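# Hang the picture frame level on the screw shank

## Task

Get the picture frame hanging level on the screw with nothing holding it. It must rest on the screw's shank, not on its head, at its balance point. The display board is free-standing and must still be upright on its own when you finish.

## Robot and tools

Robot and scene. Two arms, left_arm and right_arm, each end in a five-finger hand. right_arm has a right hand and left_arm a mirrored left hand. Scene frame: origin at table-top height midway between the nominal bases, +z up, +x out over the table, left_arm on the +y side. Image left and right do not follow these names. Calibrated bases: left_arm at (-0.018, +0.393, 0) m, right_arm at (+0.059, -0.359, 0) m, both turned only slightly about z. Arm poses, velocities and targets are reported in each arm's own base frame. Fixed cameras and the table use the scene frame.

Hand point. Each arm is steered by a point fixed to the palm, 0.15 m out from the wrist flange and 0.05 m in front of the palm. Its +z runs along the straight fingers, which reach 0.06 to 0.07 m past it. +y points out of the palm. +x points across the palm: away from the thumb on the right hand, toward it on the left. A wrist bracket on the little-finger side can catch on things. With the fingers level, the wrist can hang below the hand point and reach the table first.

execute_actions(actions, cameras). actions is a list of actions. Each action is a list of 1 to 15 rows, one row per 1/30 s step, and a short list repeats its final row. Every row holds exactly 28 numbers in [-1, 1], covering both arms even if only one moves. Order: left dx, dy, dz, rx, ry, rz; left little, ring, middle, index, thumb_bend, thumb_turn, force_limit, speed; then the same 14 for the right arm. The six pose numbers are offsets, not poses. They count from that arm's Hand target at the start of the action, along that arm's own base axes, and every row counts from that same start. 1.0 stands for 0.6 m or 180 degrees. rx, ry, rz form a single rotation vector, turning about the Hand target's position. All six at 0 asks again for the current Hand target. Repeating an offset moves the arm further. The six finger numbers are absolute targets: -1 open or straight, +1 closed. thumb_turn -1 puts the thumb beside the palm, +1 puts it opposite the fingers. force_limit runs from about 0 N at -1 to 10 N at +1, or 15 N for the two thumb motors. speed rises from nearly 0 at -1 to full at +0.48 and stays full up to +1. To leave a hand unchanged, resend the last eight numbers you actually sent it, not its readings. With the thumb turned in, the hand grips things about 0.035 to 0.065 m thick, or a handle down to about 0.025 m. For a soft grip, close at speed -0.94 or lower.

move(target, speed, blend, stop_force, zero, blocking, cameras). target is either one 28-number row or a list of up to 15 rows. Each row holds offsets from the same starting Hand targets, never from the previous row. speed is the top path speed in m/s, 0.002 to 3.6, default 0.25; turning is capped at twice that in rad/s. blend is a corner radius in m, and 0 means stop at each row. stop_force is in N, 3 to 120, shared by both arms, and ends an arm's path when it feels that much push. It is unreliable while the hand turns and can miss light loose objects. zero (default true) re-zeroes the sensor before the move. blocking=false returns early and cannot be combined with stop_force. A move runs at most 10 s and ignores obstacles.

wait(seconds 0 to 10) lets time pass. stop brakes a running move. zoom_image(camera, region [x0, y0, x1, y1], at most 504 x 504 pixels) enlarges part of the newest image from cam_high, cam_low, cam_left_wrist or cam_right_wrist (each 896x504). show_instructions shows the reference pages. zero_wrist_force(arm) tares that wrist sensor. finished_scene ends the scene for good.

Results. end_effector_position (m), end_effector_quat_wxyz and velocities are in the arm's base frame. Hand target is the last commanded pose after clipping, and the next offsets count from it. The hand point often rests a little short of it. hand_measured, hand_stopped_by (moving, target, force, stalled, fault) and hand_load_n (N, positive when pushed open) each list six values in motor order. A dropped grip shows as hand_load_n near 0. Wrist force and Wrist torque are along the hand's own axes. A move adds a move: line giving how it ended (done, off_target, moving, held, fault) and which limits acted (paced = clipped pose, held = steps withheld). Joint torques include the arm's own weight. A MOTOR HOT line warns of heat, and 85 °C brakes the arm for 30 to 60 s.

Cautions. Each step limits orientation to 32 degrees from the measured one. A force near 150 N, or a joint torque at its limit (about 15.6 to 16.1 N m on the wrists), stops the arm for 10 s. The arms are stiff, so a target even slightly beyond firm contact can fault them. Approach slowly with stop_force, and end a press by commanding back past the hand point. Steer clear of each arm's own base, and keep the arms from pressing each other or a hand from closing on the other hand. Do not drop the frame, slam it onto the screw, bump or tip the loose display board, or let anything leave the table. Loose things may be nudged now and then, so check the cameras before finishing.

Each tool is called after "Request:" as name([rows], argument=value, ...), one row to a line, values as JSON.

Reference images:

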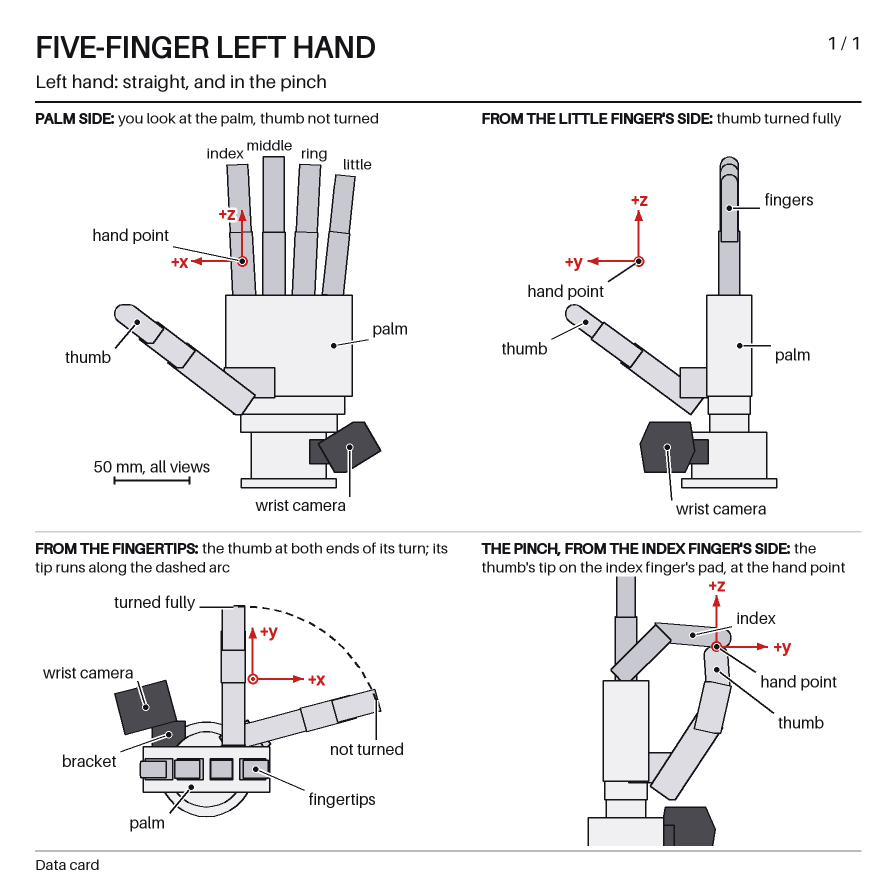

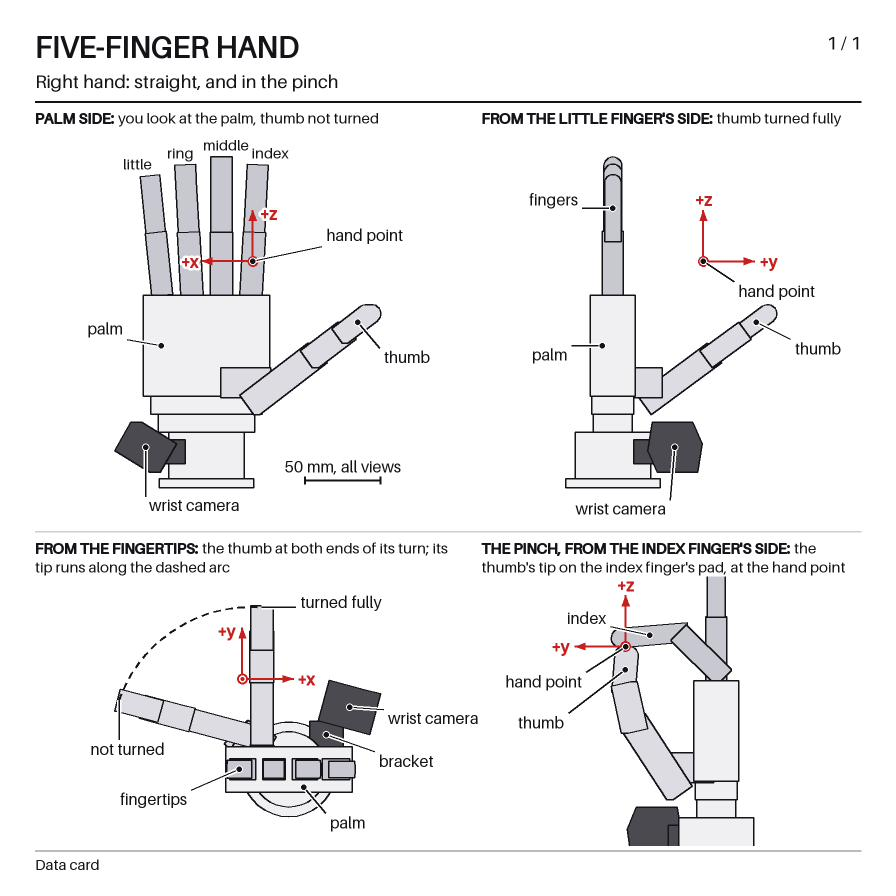

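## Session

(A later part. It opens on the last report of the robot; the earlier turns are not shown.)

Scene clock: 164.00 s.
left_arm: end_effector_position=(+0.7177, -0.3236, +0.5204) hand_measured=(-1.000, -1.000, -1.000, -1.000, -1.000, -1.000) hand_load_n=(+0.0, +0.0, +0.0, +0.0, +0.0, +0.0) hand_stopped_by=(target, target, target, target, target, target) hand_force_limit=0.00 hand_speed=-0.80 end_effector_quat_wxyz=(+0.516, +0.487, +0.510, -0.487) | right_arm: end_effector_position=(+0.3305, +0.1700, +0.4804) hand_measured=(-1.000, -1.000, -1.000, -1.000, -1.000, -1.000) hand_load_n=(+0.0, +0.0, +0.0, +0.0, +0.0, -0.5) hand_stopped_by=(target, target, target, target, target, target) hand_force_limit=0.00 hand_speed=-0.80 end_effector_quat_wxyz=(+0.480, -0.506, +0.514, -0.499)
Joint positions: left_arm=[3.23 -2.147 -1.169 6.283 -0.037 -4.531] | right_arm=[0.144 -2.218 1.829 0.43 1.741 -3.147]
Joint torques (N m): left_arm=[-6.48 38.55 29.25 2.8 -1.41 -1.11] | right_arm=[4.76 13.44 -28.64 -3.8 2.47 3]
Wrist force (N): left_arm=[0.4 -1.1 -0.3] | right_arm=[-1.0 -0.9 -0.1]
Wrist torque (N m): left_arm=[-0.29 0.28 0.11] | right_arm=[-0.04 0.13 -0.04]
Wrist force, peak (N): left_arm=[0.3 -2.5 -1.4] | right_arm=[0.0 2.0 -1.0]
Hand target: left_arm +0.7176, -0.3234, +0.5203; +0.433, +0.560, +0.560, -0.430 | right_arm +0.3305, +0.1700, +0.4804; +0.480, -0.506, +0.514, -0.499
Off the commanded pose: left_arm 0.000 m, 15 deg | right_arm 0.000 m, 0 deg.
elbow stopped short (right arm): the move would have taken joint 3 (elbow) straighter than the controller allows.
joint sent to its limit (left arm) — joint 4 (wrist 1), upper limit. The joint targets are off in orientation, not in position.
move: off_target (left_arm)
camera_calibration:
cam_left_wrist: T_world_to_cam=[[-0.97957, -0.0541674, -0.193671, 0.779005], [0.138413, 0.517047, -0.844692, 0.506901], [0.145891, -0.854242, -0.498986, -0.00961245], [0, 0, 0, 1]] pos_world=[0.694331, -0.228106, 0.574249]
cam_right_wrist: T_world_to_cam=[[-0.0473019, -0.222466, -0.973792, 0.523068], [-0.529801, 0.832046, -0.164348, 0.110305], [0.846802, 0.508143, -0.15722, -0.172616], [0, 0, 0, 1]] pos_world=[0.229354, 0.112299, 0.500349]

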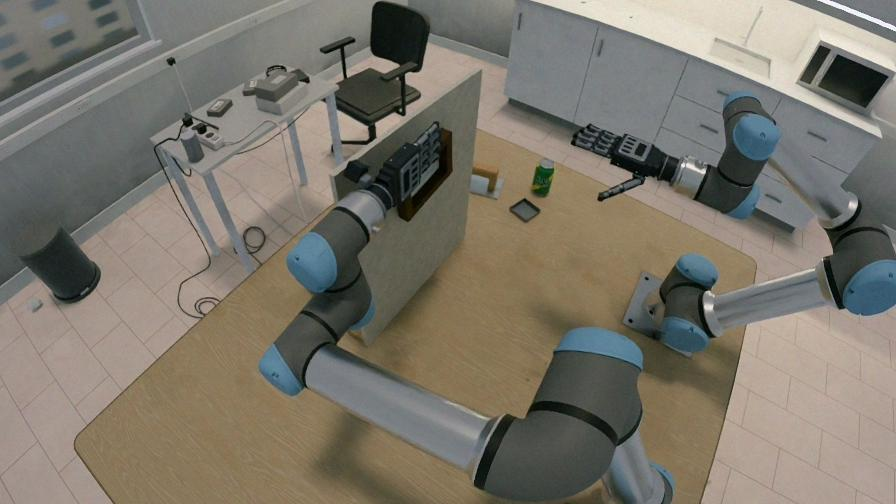

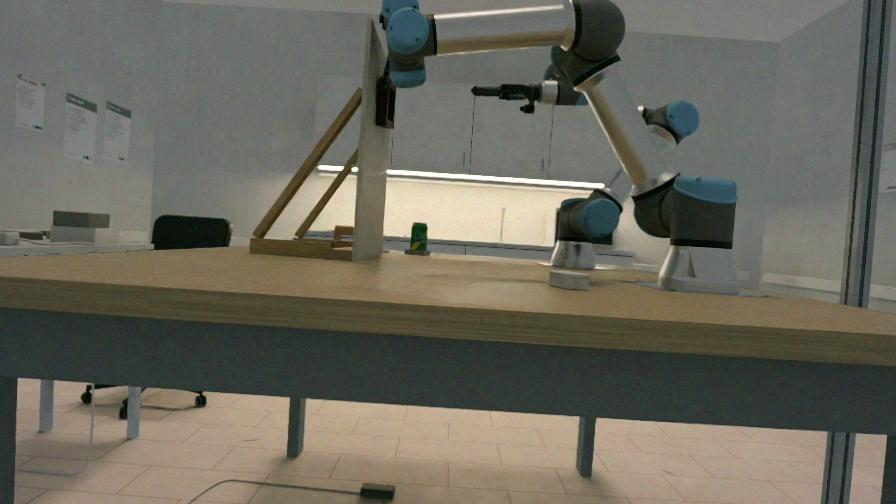

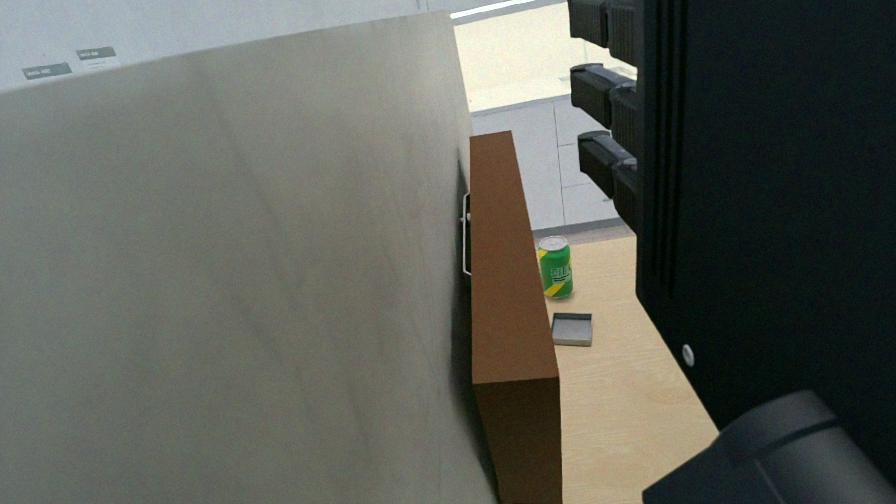

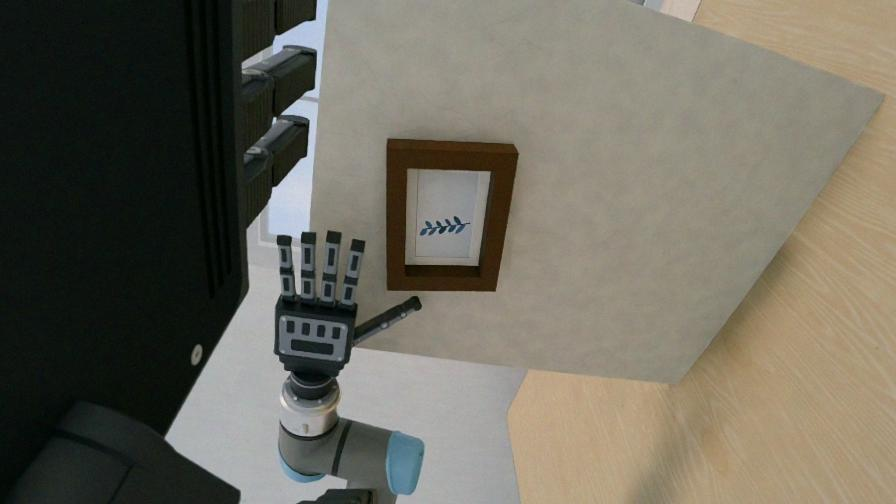

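Request:
move([
  [-0.266,0.184,-0.034,0,0,0,-1,-1,-1,-1,-1,-1,0,-0.8,0.05,0.1,0.015,0,0,0,-1,-1,-1,-1,-1,-1,0,-0.8],
  [-0.266,0.184,-0.117,-0.4457,0.3427,0.4429,-1,-1,-1,-1,-1,-1,0,-0.8,0.1125,0.26,0.031,0.0091,-0.0507,-0.1781,-1,-1,-1,-1,-1,-1,0,-0.8],
  [-0.166,0.101,-0.197,-0.4457,0.3427,0.4429,-1,-1,-1,-1,-1,-1,0,-0.8,0.1125,0.26,0.031,0.0091,-0.0507,-0.1781,-1,-1,-1,-1,-1,-1,0,-0.8],
], cameras=["all"], speed=[0.25,0.45,0.15], blend=[0.02,0.0,0])

Scene clock: 216.70 s.
left_arm: end_effector_position=(+0.6181, -0.2629, +0.4028) hand_measured=(-1.000, -1.000, -1.000, -1.000, -1.000, -1.000) hand_load_n=(+0.0, +0.0, +0.0, +0.0, +0.0, +0.0) hand_stopped_by=(target, target, target, target, target, target) hand_force_limit=0.00 hand_speed=-0.80 end_effector_quat_wxyz=(-0.428, +0.555, -0.599, +0.389) | right_arm: end_effector_position=(+0.3981, +0.3259, +0.4990) hand_measured=(-1.000, -1.000, -1.000, -1.000, -1.000, -1.000) hand_load_n=(+0.0, +0.0, +0.0, +0.0, +0.0, -0.5) hand_stopped_by=(target, target, target, target, target, target) hand_force_limit=0.00 hand_speed=-0.80 end_effector_quat_wxyz=(+0.370, -0.297, +0.601, -0.643)
Joint positions: left_arm=[2.894 -1.68 -1.81 6.283 1.814 -6.284] | right_arm=[0.919 -1.634 1.642 -1.031 3.023 -4.1]
Joint torques (N m): left_arm=[-6.79 19.27 30.34 -0.49 1.88 -1.19] | right_arm=[6.49 -28.79 -15.33 -4.26 -2.45 -3]
Wrist force (N): left_arm=[-1.4 -0.1 0.2] | right_arm=[-1.6 -0.4 -0.2]
Wrist torque (N m): left_arm=[-0.33 0.35 0.21] | right_arm=[-0.02 0.24 0.06]
Wrist force, peak (N): left_arm=[0.7 -2.2 -1.1] | right_arm=[-2.2 -1.1 -0.1]
Hand target: left_arm +0.6180, -0.2628, +0.4021; -0.500, +0.500, -0.500, +0.501 | right_arm +0.3980, +0.3260, +0.4990; +0.370, -0.297, +0.601, -0.643
Off the commanded pose: left_arm 0.001 m, 20 deg | right_arm 0.000 m, 0 deg.
joint sent to its limit (left arm) — joint 4 (wrist 1), upper limit; joint 6 (wrist 3), lower limit. The joint targets are off in orientation, not in position.
move: off_target (left_arm)
camera_calibration:
cam_left_wrist: T_world_to_cam=[[0.323614, -0.267449, 0.907604, -0.643239], [-0.553948, -0.8312, -0.0474194, 0.142374], [0.767083, -0.48742, -0.417141, -0.32246], [0, 0, 0, 1]] pos_world=[0.534382, -0.210866, 0.456046]
cam_right_wrist: T_world_to_cam=[[-0.00281834, -0.179265, -0.983797, 0.552328], [0.0208186, 0.983577, -0.179284, -0.241761], [0.999779, -0.0209866, 0.000959986, -0.273599], [0, 0, 0, 1]] pos_world=[0.280128, 0.331062, 0.500297]

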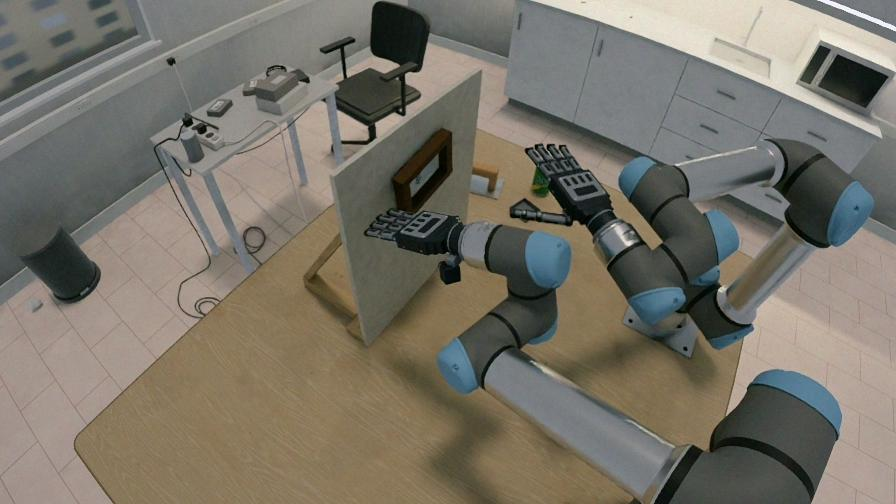

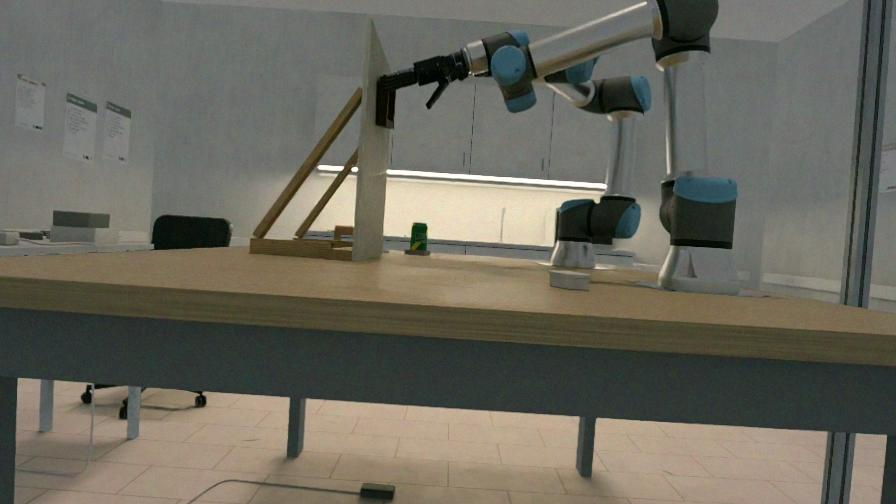

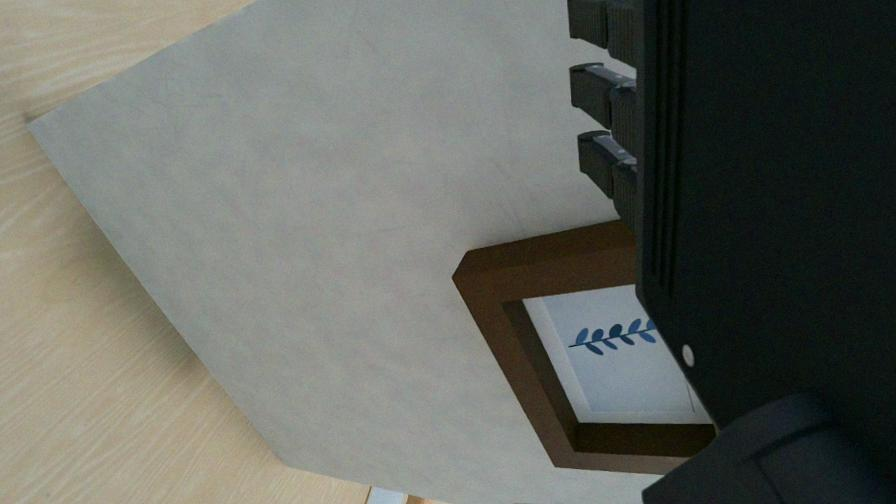

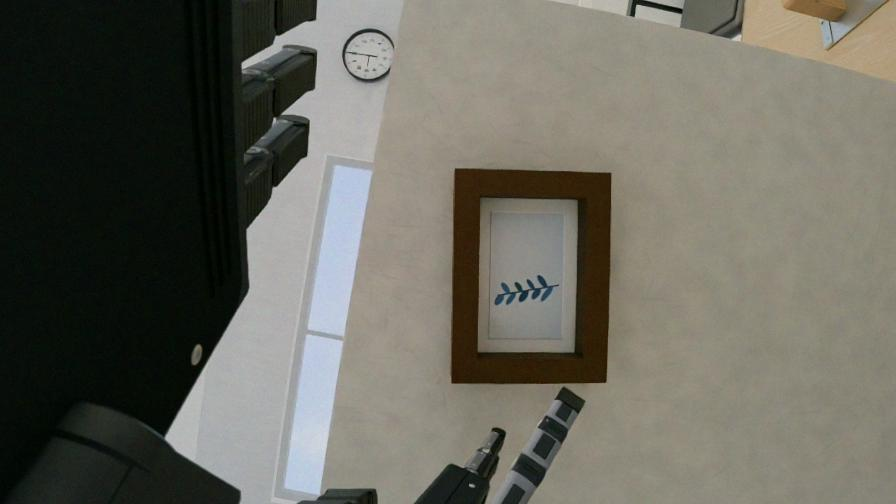

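Request:
move(target=[0.0267,-0.042,0.03,0.0265,0.111,-0.0018,-1,-1,-1,-1,-1,-1,0,-0.8,0,0,0,0,0,0,-1,-1,-1,-1,-1,-1,0,-0.8], cameras=["all"], speed=0.1)

Request:
zoom_image(camera="cam_right_wrist", region=[420, 150, 640, 450])

Scene clock: 240.77 s.
left_arm: end_effector_position=(+0.6341, -0.2878, +0.4201) hand_measured=(-1.000, -1.000, -1.000, -1.000, -1.000, -1.000) hand_load_n=(+0.0, +0.0, +0.0, -0.5, +0.0, +0.0) hand_stopped_by=(target, target, target, target, target, target) hand_force_limit=0.00 hand_speed=-0.80 end_effector_quat_wxyz=(+0.428, -0.550, +0.605, -0.386) | right_arm: end_effector_position=(+0.3981, +0.3259, +0.4990) hand_measured=(-1.000, -1.000, -1.000, -1.000, -1.000, -1.000) hand_load_n=(+0.0, +0.0, +0.0, +0.0, +0.0, -0.5) hand_stopped_by=(target, target, target, target, target, target) hand_force_limit=0.00 hand_speed=-0.80 end_effector_quat_wxyz=(+0.370, -0.297, +0.601, -0.643)
Joint positions: left_arm=[2.852 -1.728 -1.703 6.215 1.846 -6.284] | right_arm=[0.919 -1.634 1.642 -1.032 3.023 -4.1]
Joint torques (N m): left_arm=[-6.53 21.92 30.23 -0.52 1.91 -1.13] | right_arm=[6.51 -27.97 -15.98 -4.47 0.8 -2.82]
Wrist force (N): left_arm=[-1.3 -0.4 0.3] | right_arm=[-1.8 -0.7 -0.1]
Wrist torque (N m): left_arm=[-0.35 0.33 0.22] | right_arm=[-0.07 0.24 0.03]
Wrist force, peak (N): left_arm=[-1.7 0.1 0.5] | right_arm=[-2.0 -0.8 -0.4]
Hand target: left_arm +0.6341, -0.2880, +0.4201; +0.424, -0.556, +0.601, -0.387 | right_arm +0.3981, +0.3259, +0.4990; +0.370, -0.297, +0.601, -0.643
Off the commanded pose: left_arm 0.000 m, 1 deg | right_arm 0.000 m, 0 deg.
joint sent to its limit (left arm) — joint 6 (wrist 3), lower limit. The joint targets still meet the commanded pose.
move: done
camera_calibration:
cam_left_wrist: T_world_to_cam=[[0.325425, -0.2827, 0.902319, -0.674121], [-0.563329, -0.824392, -0.0551187, 0.142499], [0.759447, -0.490365, -0.427531, -0.331208], [0, 0, 0, 1]] pos_world=[0.551184, -0.235512, 0.474525]
cam_right_wrist: T_world_to_cam=[[-0.00283446, -0.179167, -0.983815, 0.552309], [0.0209165, 0.983593, -0.179187, -0.241841], [0.999777, -0.0210859, 0.000959598, -0.273465], [0, 0, 0, 1]] pos_world=[0.280028, 0.331062, 0.500297]

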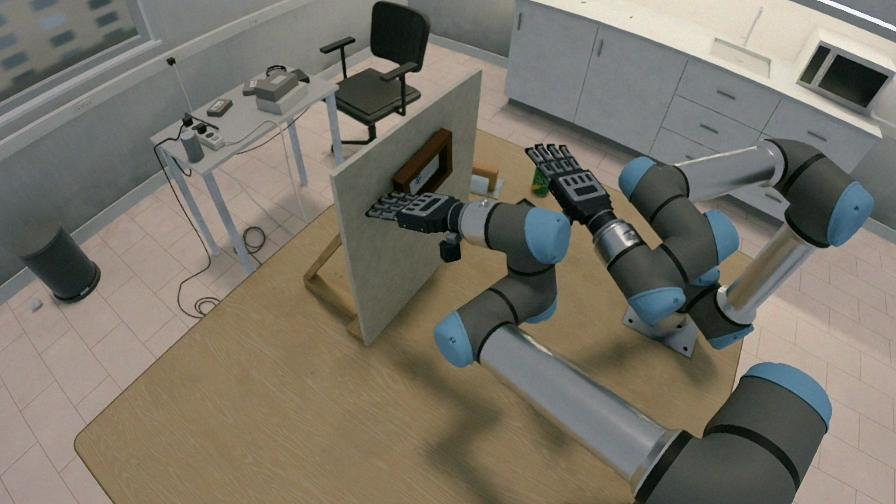

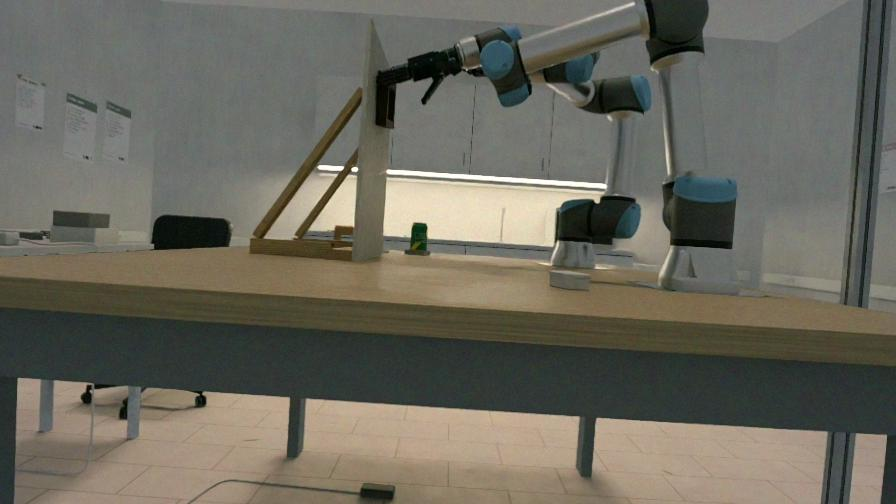

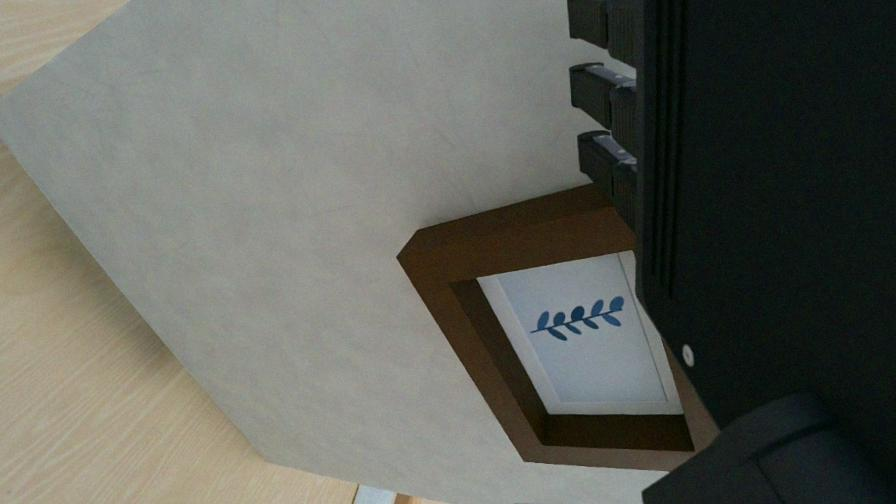

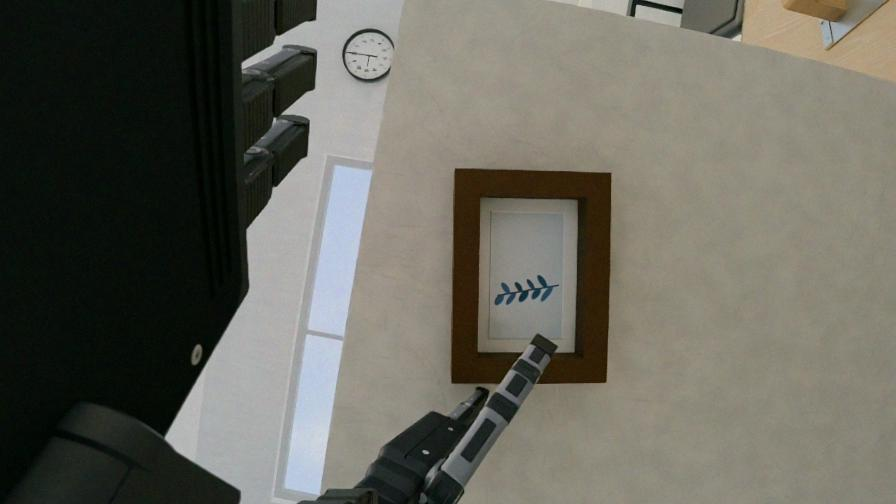

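Scaled by 1.680 from the camera's 896x504 image, which has a finer 1280x720 frame.

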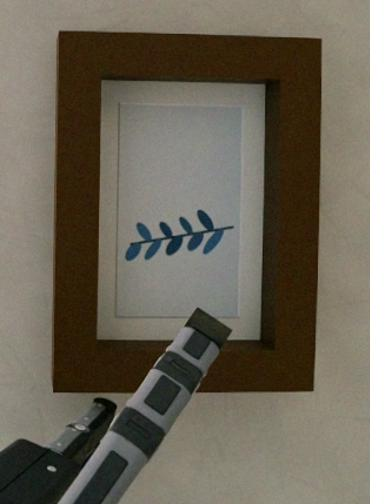

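Request:
zoom_image(camera="cam_low", region=[355, 50, 445, 140])

Scaled by 5.600 from the camera's 896x504 image, which has a finer 1280x720 frame.

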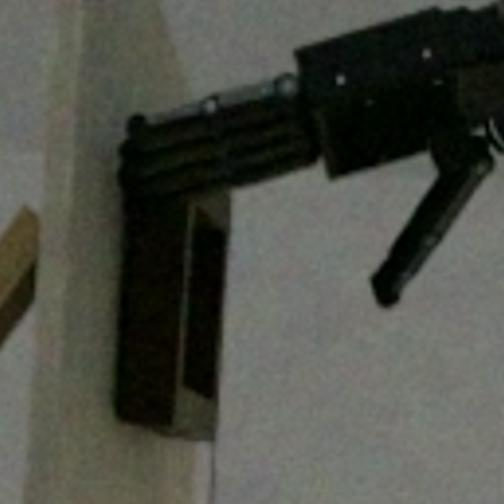

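Request:
move(target=[0,-0.005,0.0217,0,0,0,-1,-1,-1,-1,-1,-1,0,-0.8,0,0,0,0,0,0,-1,-1,-1,-1,-1,-1,0,-0.8], cameras=["cam_right_wrist"], speed=0.05)

Request:
zoom_image(camera="cam_right_wrist", region=[420, 320, 560, 430])

Scene clock: 254.30 s.
left_arm: end_effector_position=(+0.6341, -0.2908, +0.4331) hand_measured=(-1.000, -1.000, -1.000, -1.000, -1.000, -1.000) hand_load_n=(+0.0, +0.0, +0.0, +0.0, +0.0, +0.0) hand_stopped_by=(target, target, target, target, target, target) hand_force_limit=0.00 hand_speed=-0.80 end_effector_quat_wxyz=(+0.428, -0.549, +0.606, -0.386) | right_arm: end_effector_position=(+0.3981, +0.3259, +0.4990) hand_measured=(-1.000, -1.000, -1.000, -1.000, -1.000, -1.000) hand_load_n=(+0.0, +0.0, +0.0, +0.0, +0.0, +0.0) hand_stopped_by=(target, target, target, target, target, target) hand_force_limit=0.00 hand_speed=-0.80 end_effector_quat_wxyz=(+0.370, -0.297, +0.601, -0.643)
Joint positions: left_arm=[2.846 -1.724 -1.674 6.182 1.851 -6.284] | right_arm=[0.919 -1.634 1.642 -1.032 3.023 -4.1]
Joint torques (N m): left_arm=[-6.63 39.07 30.65 -0.75 2.04 -1.11] | right_arm=[6.32 -28.67 -16.29 -4.48 0.89 -2.73]
Wrist force (N): left_arm=[-1.4 -0.6 0.3] | right_arm=[-1.7 -0.5 0.1]
Wrist torque (N m): left_arm=[-0.36 0.34 0.21] | right_arm=[-0.05 0.23 0.04]
Wrist force, peak (N): left_arm=[-1.6 -0.8 0.3] | right_arm=[-2.2 -0.8 -0.3]
Hand target: left_arm +0.6341, -0.2910, +0.4332; +0.424, -0.556, +0.601, -0.387 | right_arm +0.3981, +0.3259, +0.4990; +0.370, -0.297, +0.601, -0.643
Off the commanded pose: left_arm 0.000 m, 1 deg | right_arm 0.000 m, 0 deg.
joint sent to its limit (left arm) — joint 6 (wrist 3), lower limit. The joint targets still meet the commanded pose.
move: done
camera_calibration:
cam_right_wrist: T_world_to_cam=[[-0.00283446, -0.179167, -0.983815, 0.552309], [0.0209165, 0.983593, -0.179187, -0.241841], [0.999777, -0.0210859, 0.000959598, -0.273465], [0, 0, 0, 1]] pos_world=[0.280028, 0.331062, 0.500297]
Images, in order (width x height): cam_right_wrist 896x504.

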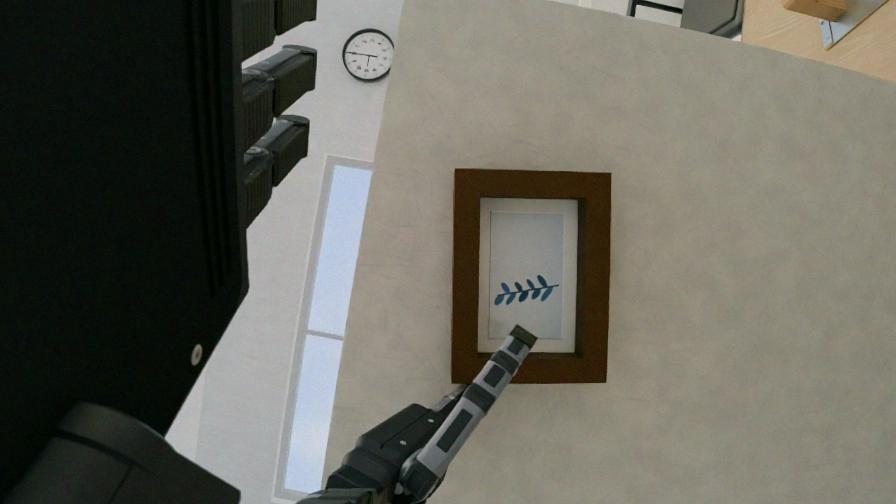

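Scaled by 3.600 from the camera's 896x504 image, which has a finer 1280x720 frame.

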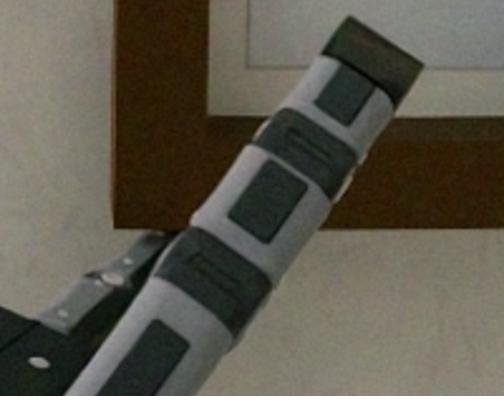

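Request:
move(target=[0,0,0,0,0,0,-1,-1,-1,-1,-1,1,0,-0.3,0,0,0,0,0,0,-1,-1,-1,-1,-1,-1,0,-0.8], cameras=["cam_right_wrist"], speed=0.05)

Request:
zoom_image(camera="cam_right_wrist", region=[420, 320, 560, 430])

Scene clock: 261.13 s.
left_arm: end_effector_position=(+0.6341, -0.2908, +0.4332) hand_measured=(-1.000, -1.000, -1.000, -1.000, -1.000, +1.000) hand_load_n=(+0.0, +0.0, +0.0, +0.0, +0.0, +0.0) hand_stopped_by=(target, target, target, target, target, target) hand_force_limit=0.00 hand_speed=-0.30 end_effector_quat_wxyz=(+0.428, -0.549, +0.606, -0.386) | right_arm: end_effector_position=(+0.3981, +0.3259, +0.4990) hand_measured=(-1.000, -1.000, -1.000, -1.000, -1.000, -1.000) hand_load_n=(+0.0, +0.0, +0.0, +0.0, +0.0, -0.5) hand_stopped_by=(target, target, target, target, target, target) hand_force_limit=0.00 hand_speed=-0.80 end_effector_quat_wxyz=(+0.370, -0.297, +0.601, -0.643)
Joint positions: left_arm=[2.846 -1.724 -1.674 6.182 1.851 -6.284] | right_arm=[0.919 -1.634 1.642 -1.032 3.023 -4.1]
Joint torques (N m): left_arm=[-6.59 38.33 28.91 -0.61 1.64 -1] | right_arm=[6.3 -28.1 -15.52 -4.48 0.82 -2.78]
Wrist force (N): left_arm=[-1.3 -0.6 0.7] | right_arm=[-1.8 -0.6 -0.1]
Wrist torque (N m): left_arm=[-0.39 0.34 0.20] | right_arm=[-0.06 0.25 0.04]
Wrist force, peak (N): left_arm=[-1.5 -1.0 0.3] | right_arm=[-2.2 -0.7 -0.2]
Hand target: left_arm +0.6341, -0.2910, +0.4332; +0.424, -0.556, +0.601, -0.387 | right_arm +0.3981, +0.3259, +0.4990; +0.370, -0.297, +0.601, -0.643
Off the commanded pose: left_arm 0.000 m, 1 deg | right_arm 0.000 m, 0 deg.
joint sent to its limit (left arm) — joint 6 (wrist 3), lower limit. The joint targets still meet the commanded pose.
move: done
camera_calibration:
cam_right_wrist: T_world_to_cam=[[-0.00283446, -0.179167, -0.983815, 0.552309], [0.0209165, 0.983593, -0.179187, -0.241841], [0.999777, -0.0210859, 0.000959598, -0.273465], [0, 0, 0, 1]] pos_world=[0.280028, 0.331062, 0.500297]
Images, in order (width x height): cam_right_wrist 896x504.

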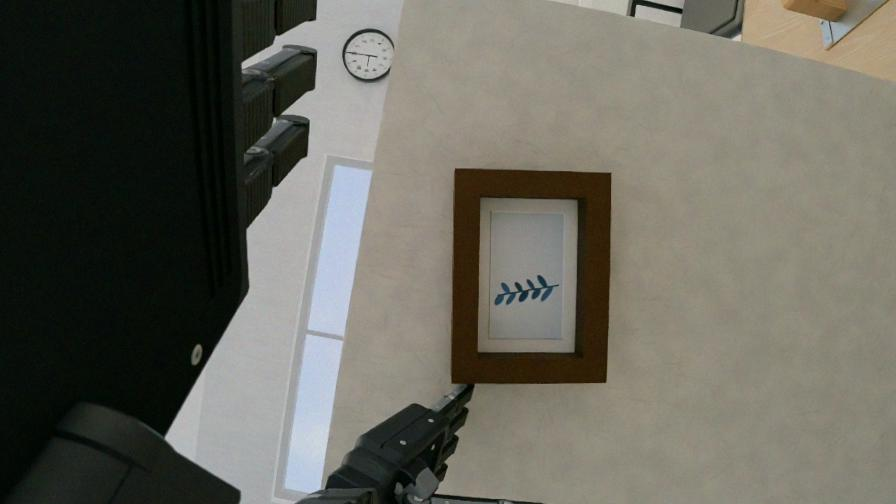

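Scaled by 3.600 from the camera's 896x504 image, which has a finer 1280x720 frame.

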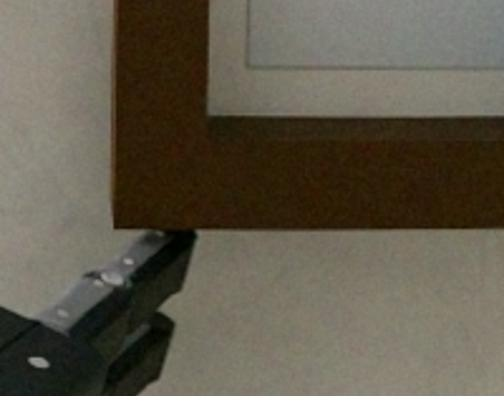

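Request:
move(target=[0,-0.005,0.0083,0,0,0,-1,-1,-1,-1,-1,1,0,-0.3,0,0,0,0,0,0,-1,-1,-1,-1,-1,-1,0,-0.8], cameras=["cam_right_wrist"], speed=0.02)

Request:
zoom_image(camera="cam_right_wrist", region=[420, 150, 640, 430])

Scene clock: 265.40 s.
left_arm: end_effector_position=(+0.6341, -0.2938, +0.4381) hand_measured=(-1.000, -1.000, -1.000, -1.000, -1.000, +1.000) hand_load_n=(+0.0, +0.0, +0.0, -1.0, +0.0, +0.0) hand_stopped_by=(target, target, target, target, target, target) hand_force_limit=0.00 hand_speed=-0.30 end_effector_quat_wxyz=(+0.429, -0.548, +0.606, -0.385) | right_arm: end_effector_position=(+0.3981, +0.3259, +0.4990) hand_measured=(-1.000, -1.000, -1.000, -1.000, -1.000, -1.000) hand_load_n=(+0.0, +0.0, +0.0, +0.0, +0.0, +0.0) hand_stopped_by=(target, target, target, target, target, target) hand_force_limit=0.00 hand_speed=-0.80 end_effector_quat_wxyz=(+0.370, -0.297, +0.601, -0.643)
Joint positions: left_arm=[2.84 -1.725 -1.66 6.169 1.856 -6.284] | right_arm=[0.919 -1.634 1.642 -1.032 3.023 -4.1]
Joint torques (N m): left_arm=[-7.98 22.18 31.05 -0.82 1.28 -0.95] | right_arm=[6.34 -29.46 -16.05 -4.31 0.87 -2.65]
Wrist force (N): left_arm=[-2.8 -0.1 0.2] | right_arm=[-1.8 -0.5 -0.2]
Wrist torque (N m): left_arm=[-0.38 0.26 0.11] | right_arm=[-0.04 0.25 0.04]
Wrist force, peak (N): left_arm=[-3.0 -0.2 -0.1] | right_arm=[-2.2 -0.7 0.1]
Hand target: left_arm +0.6341, -0.2940, +0.4381; +0.424, -0.556, +0.601, -0.387 | right_arm +0.3981, +0.3259, +0.4990; +0.370, -0.297, +0.601, -0.643
Off the commanded pose: left_arm 0.000 m, 1 deg | right_arm 0.000 m, 0 deg.
joint sent to its limit (left arm) — joint 6 (wrist 3), lower limit. The joint targets still meet the commanded pose.
move: done
camera_calibration:
cam_right_wrist: T_world_to_cam=[[-0.00283446, -0.179167, -0.983815, 0.552309], [0.0209165, 0.983593, -0.179187, -0.241841], [0.999777, -0.0210859, 0.000959598, -0.273465], [0, 0, 0, 1]] pos_world=[0.280028, 0.331062, 0.500297]
Images, in order (width x height): cam_right_wrist 896x504.

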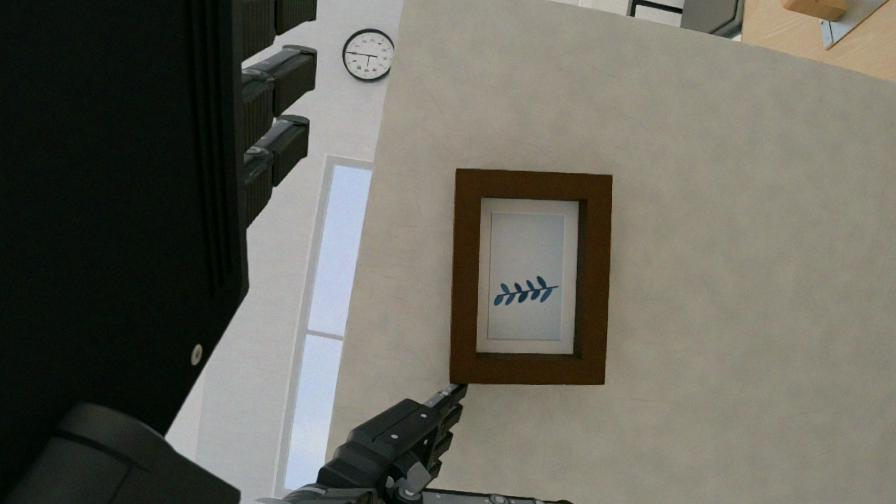

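Scaled by 1.800 from the camera's 896x504 image, which has a finer 1280x720 frame.

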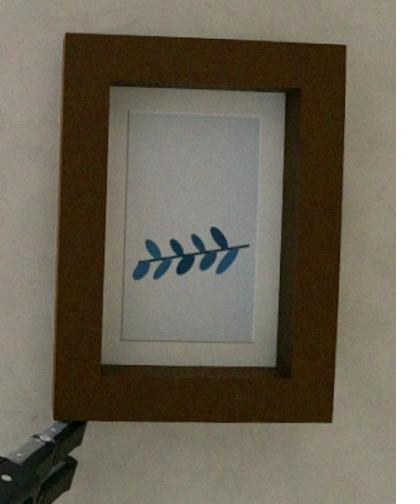

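Request:
move(target=[0,-0.0067,0,0,0,0,-1,-1,-1,-1,-1,1,0,-0.3,0,0,0,0,0,0,-1,-1,-1,-1,-1,-1,0,-0.8], cameras=["cam_right_wrist"], speed=0.02)

Request:
zoom_image(camera="cam_right_wrist", region=[420, 150, 640, 430])

Scene clock: 268.87 s.
left_arm: end_effector_position=(+0.6341, -0.2977, +0.4381) hand_measured=(-1.000, -1.000, -1.000, -1.000, -1.000, +1.000) hand_load_n=(+0.0, +0.0, +0.0, -1.0, +0.0, +0.0) hand_stopped_by=(target, target, target, target, target, target) hand_force_limit=0.00 hand_speed=-0.30 end_effector_quat_wxyz=(+0.429, -0.547, +0.607, -0.385) | right_arm: end_effector_position=(+0.3981, +0.3259, +0.4990) hand_measured=(-1.000, -1.000, -1.000, -1.000, -1.000, -1.000) hand_load_n=(+0.0, +0.0, +0.0, +0.0, +0.0, +0.0) hand_stopped_by=(target, target, target, target, target, target) hand_force_limit=0.00 hand_speed=-0.80 end_effector_quat_wxyz=(+0.370, -0.297, +0.601, -0.643)
Joint positions: left_arm=[2.833 -1.73 -1.654 6.169 1.863 -6.284] | right_arm=[0.919 -1.634 1.642 -1.032 3.023 -4.1]
Joint torques (N m): left_arm=[-6.55 22.17 31.14 -0.61 1.19 -1.02] | right_arm=[6.03 -28.15 -16.73 -4.46 0.86 -2.54]
Wrist force (N): left_arm=[-2.8 -0.1 0.0] | right_arm=[-1.8 -0.7 -0.3]
Wrist torque (N m): left_arm=[-0.37 0.26 0.11] | right_arm=[-0.05 0.26 0.03]
Wrist force, peak (N): left_arm=[-3.2 -0.1 -0.1] | right_arm=[-2.0 -0.9 -0.1]
Hand target: left_arm +0.6341, -0.2981, +0.4381; +0.424, -0.556, +0.601, -0.387 | right_arm +0.3981, +0.3259, +0.4990; +0.370, -0.297, +0.601, -0.643
Off the commanded pose: left_arm 0.000 m, 1 deg | right_arm 0.000 m, 0 deg.
joint sent to its limit (left arm) — joint 6 (wrist 3), lower limit. The joint targets still meet the commanded pose.
move: done
camera_calibration:
cam_right_wrist: T_world_to_cam=[[-0.00283446, -0.179167, -0.983815, 0.552309], [0.0209165, 0.983593, -0.179187, -0.241841], [0.999777, -0.0210859, 0.000959598, -0.273465], [0, 0, 0, 1]] pos_world=[0.280028, 0.331062, 0.500297]
Images, in order (width x height): cam_right_wrist 896x504.

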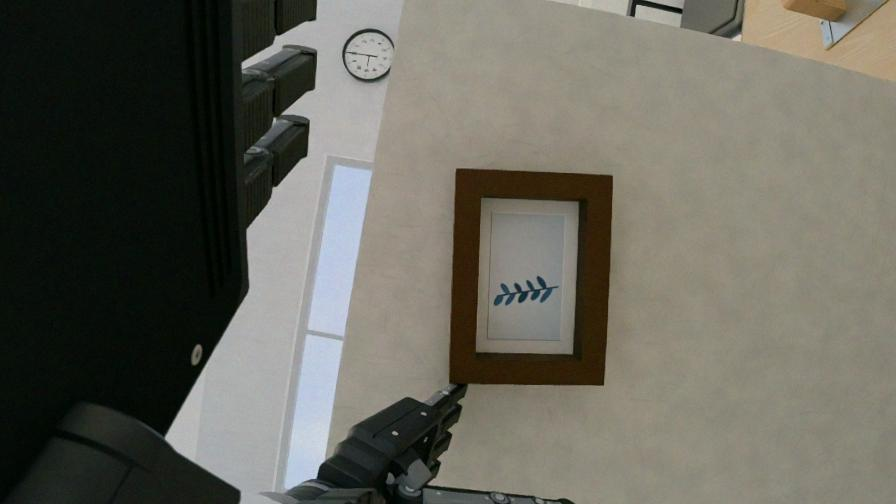

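Scaled by 1.800 from the camera's 896x504 image, which has a finer 1280x720 frame.

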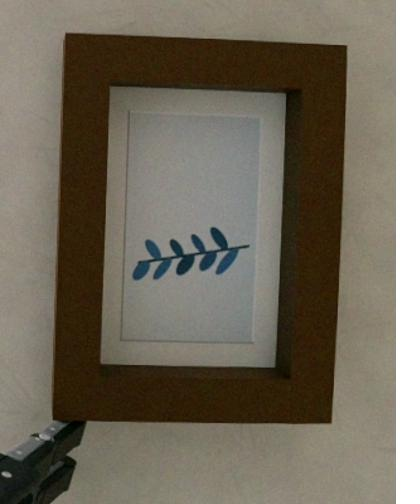

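Request:
move(target=[0,-0.0067,0,0,0,0,-1,-1,-1,-1,-1,1,0,-0.3,0,0,0,0,0,0,-1,-1,-1,-1,-1,-1,0,-0.8], cameras=["cam_right_wrist"], speed=0.02)

Request:
zoom_image(camera="cam_right_wrist", region=[420, 150, 640, 430])

Scene clock: 273.93 s.
left_arm: end_effector_position=(+0.6341, -0.3018, +0.4381) hand_measured=(-1.000, -1.000, -1.000, -1.000, -1.000, +1.000) hand_load_n=(+0.0, +0.0, +0.0, -5.5, +0.0, +0.0) hand_stopped_by=(target, target, target, target, target, target) hand_force_limit=0.00 hand_speed=-0.30 end_effector_quat_wxyz=(+0.430, -0.546, +0.608, -0.385) | right_arm: end_effector_position=(+0.3981, +0.3259, +0.4990) hand_measured=(-1.000, -1.000, -1.000, -1.000, -1.000, -1.000) hand_load_n=(+0.0, +0.0, +0.0, +0.0, +0.0, -0.5) hand_stopped_by=(target, target, target, target, target, target) hand_force_limit=0.00 hand_speed=-0.80 end_effector_quat_wxyz=(+0.370, -0.297, +0.601, -0.643)
Joint positions: left_arm=[2.825 -1.735 -1.649 6.168 1.87 -6.284] | right_arm=[0.919 -1.634 1.642 -1.032 3.023 -4.1]
Joint torques (N m): left_arm=[-17.14 21.51 32.14 -0.34 -2.04 -0.99] | right_arm=[5.34 -28.41 -16.02 -4.46 0.68 -2.64]
Wrist force (N): left_arm=[-18.4 4.0 -2.3] | right_arm=[-1.8 -0.1 0.0]
Wrist torque (N m): left_arm=[-0.37 -0.42 -0.87] | right_arm=[0.00 0.24 0.05]
Wrist force, peak (N): left_arm=[-18.9 3.9 -2.6] | right_arm=[-2.0 -0.5 -0.2]
Hand target: left_arm +0.6341, -0.3021, +0.4381; +0.424, -0.556, +0.601, -0.387 | right_arm +0.3981, +0.3259, +0.4990; +0.370, -0.297, +0.601, -0.643
Off the commanded pose: left_arm 0.000 m, 2 deg | right_arm 0.000 m, 0 deg.
joint sent to its limit (left arm) — joint 6 (wrist 3), lower limit. The joint targets still meet the commanded pose.
move: done
camera_calibration:
cam_right_wrist: T_world_to_cam=[[-0.00283446, -0.179167, -0.983815, 0.552309], [0.0209165, 0.983593, -0.179187, -0.241841], [0.999777, -0.0210859, 0.000959598, -0.273465], [0, 0, 0, 1]] pos_world=[0.280028, 0.331062, 0.500297]
Images, in order (width x height): cam_right_wrist 896x504.

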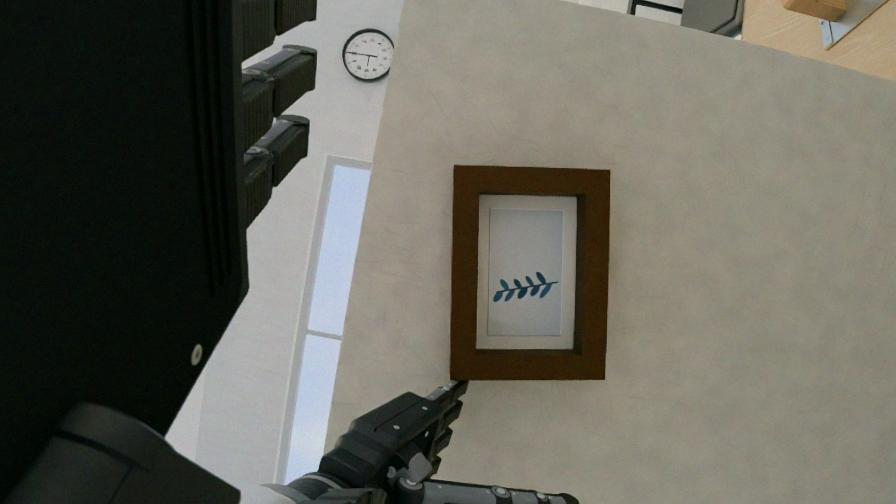

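Scaled by 1.800 from the camera's 896x504 image, which has a finer 1280x720 frame.

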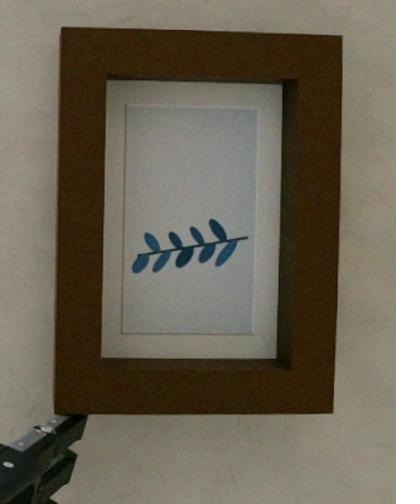

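Request:
zoom_image(camera="cam_right_wrist", region=[520, 0, 896, 120])

Request:
move(target=[0,0.02,0,0,0,0,-1,-1,-1,-1,-1,1,0,-0.3,0,0,0,0,0,0,-1,-1,-1,-1,-1,-1,0,-0.8], cameras=["cam_right_wrist"], speed=0.03)

Request:
zoom_image(camera="cam_right_wrist", region=[420, 150, 640, 430])

Request:
zoom_image(camera="cam_right_wrist", region=[520, 0, 896, 120])

Scaled by 1.340 from the camera's 896x504 image, which has a finer 1280x720 frame.

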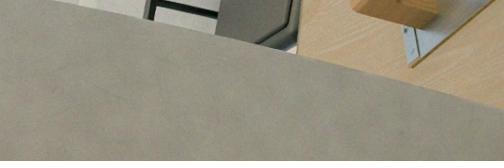

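Scene clock: 278.63 s.
left_arm: end_effector_position=(+0.6341, -0.2900, +0.4381) hand_measured=(-1.000, -1.000, -1.000, -1.000, -1.000, +1.000) hand_load_n=(+0.0, +0.0, +0.0, +0.0, +0.5, +0.0) hand_stopped_by=(target, target, target, target, target, target) hand_force_limit=0.00 hand_speed=-0.30 end_effector_quat_wxyz=(+0.428, -0.549, +0.606, -0.386) | right_arm: end_effector_position=(+0.3981, +0.3259, +0.4990) hand_measured=(-1.000, -1.000, -1.000, -1.000, -1.000, -1.000) hand_load_n=(+0.0, +0.0, +0.0, +0.0, +0.5, +0.0) hand_stopped_by=(target, target, target, target, target, target) hand_force_limit=0.00 hand_speed=-0.80 end_effector_quat_wxyz=(+0.370, -0.297, +0.601, -0.643)
Joint positions: left_arm=[2.848 -1.72 -1.665 6.17 1.85 -6.284] | right_arm=[0.919 -1.634 1.642 -1.032 3.023 -4.1]
Joint torques (N m): left_arm=[7.27 38.9 13.17 4.45 -1.11 -0.89] | right_arm=[5.9 -28.7 -15.09 -4.46 0.79 -2.63]
Wrist force (N): left_arm=[-1.2 -0.8 0.3] | right_arm=[-1.9 -0.6 -0.2]
Wrist torque (N m): left_arm=[-0.39 0.32 0.21] | right_arm=[-0.06 0.28 0.02]
Wrist force, peak (N): left_arm=[-18.7 4.1 -2.8] | right_arm=[-2.0 -0.8 -0.3]
Hand target: left_arm +0.6341, -0.2901, +0.4381; +0.424, -0.556, +0.601, -0.387 | right_arm +0.3981, +0.3259, +0.4990; +0.370, -0.297, +0.601, -0.643
Off the commanded pose: left_arm 0.000 m, 1 deg | right_arm 0.000 m, 0 deg.
joint sent to its limit (left arm) — joint 6 (wrist 3), lower limit. The joint targets still meet the commanded pose.
move: done
camera_calibration:
cam_right_wrist: T_world_to_cam=[[-0.00283446, -0.179167, -0.983815, 0.552309], [0.0209165, 0.983593, -0.179187, -0.241841], [0.999777, -0.0210859, 0.000959598, -0.273465], [0, 0, 0, 1]] pos_world=[0.280028, 0.331062, 0.500297]
Images, in order (width x height): cam_right_wrist 896x504.

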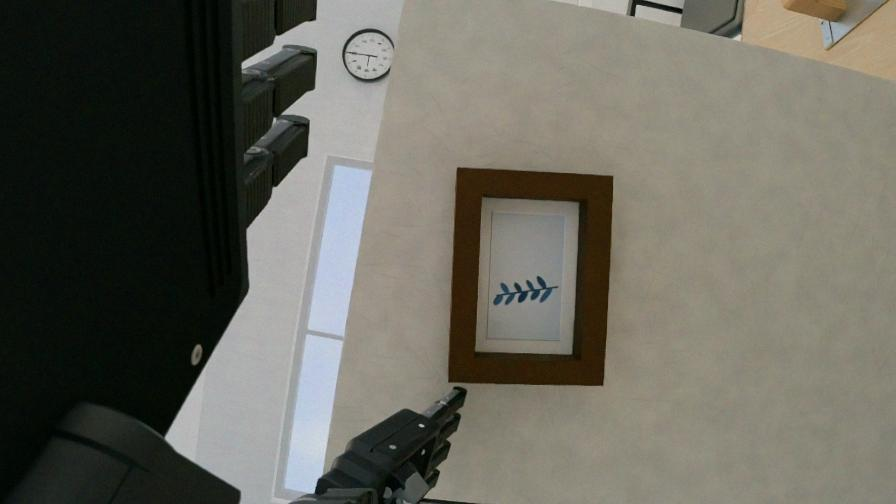

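Scaled by 1.800 from the camera's 896x504 image, which has a finer 1280x720 frame.

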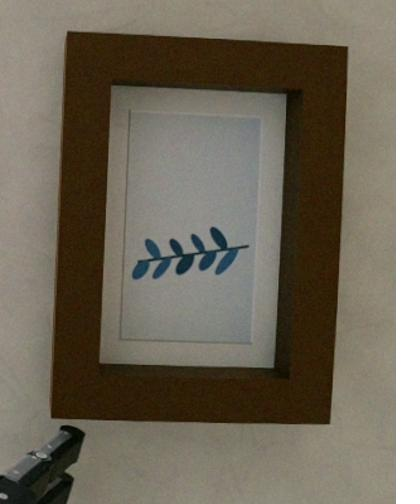

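Scaled by 1.340 from the camera's 896x504 image, which has a finer 1280x720 frame.

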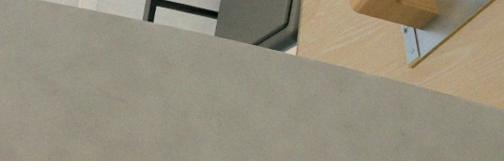

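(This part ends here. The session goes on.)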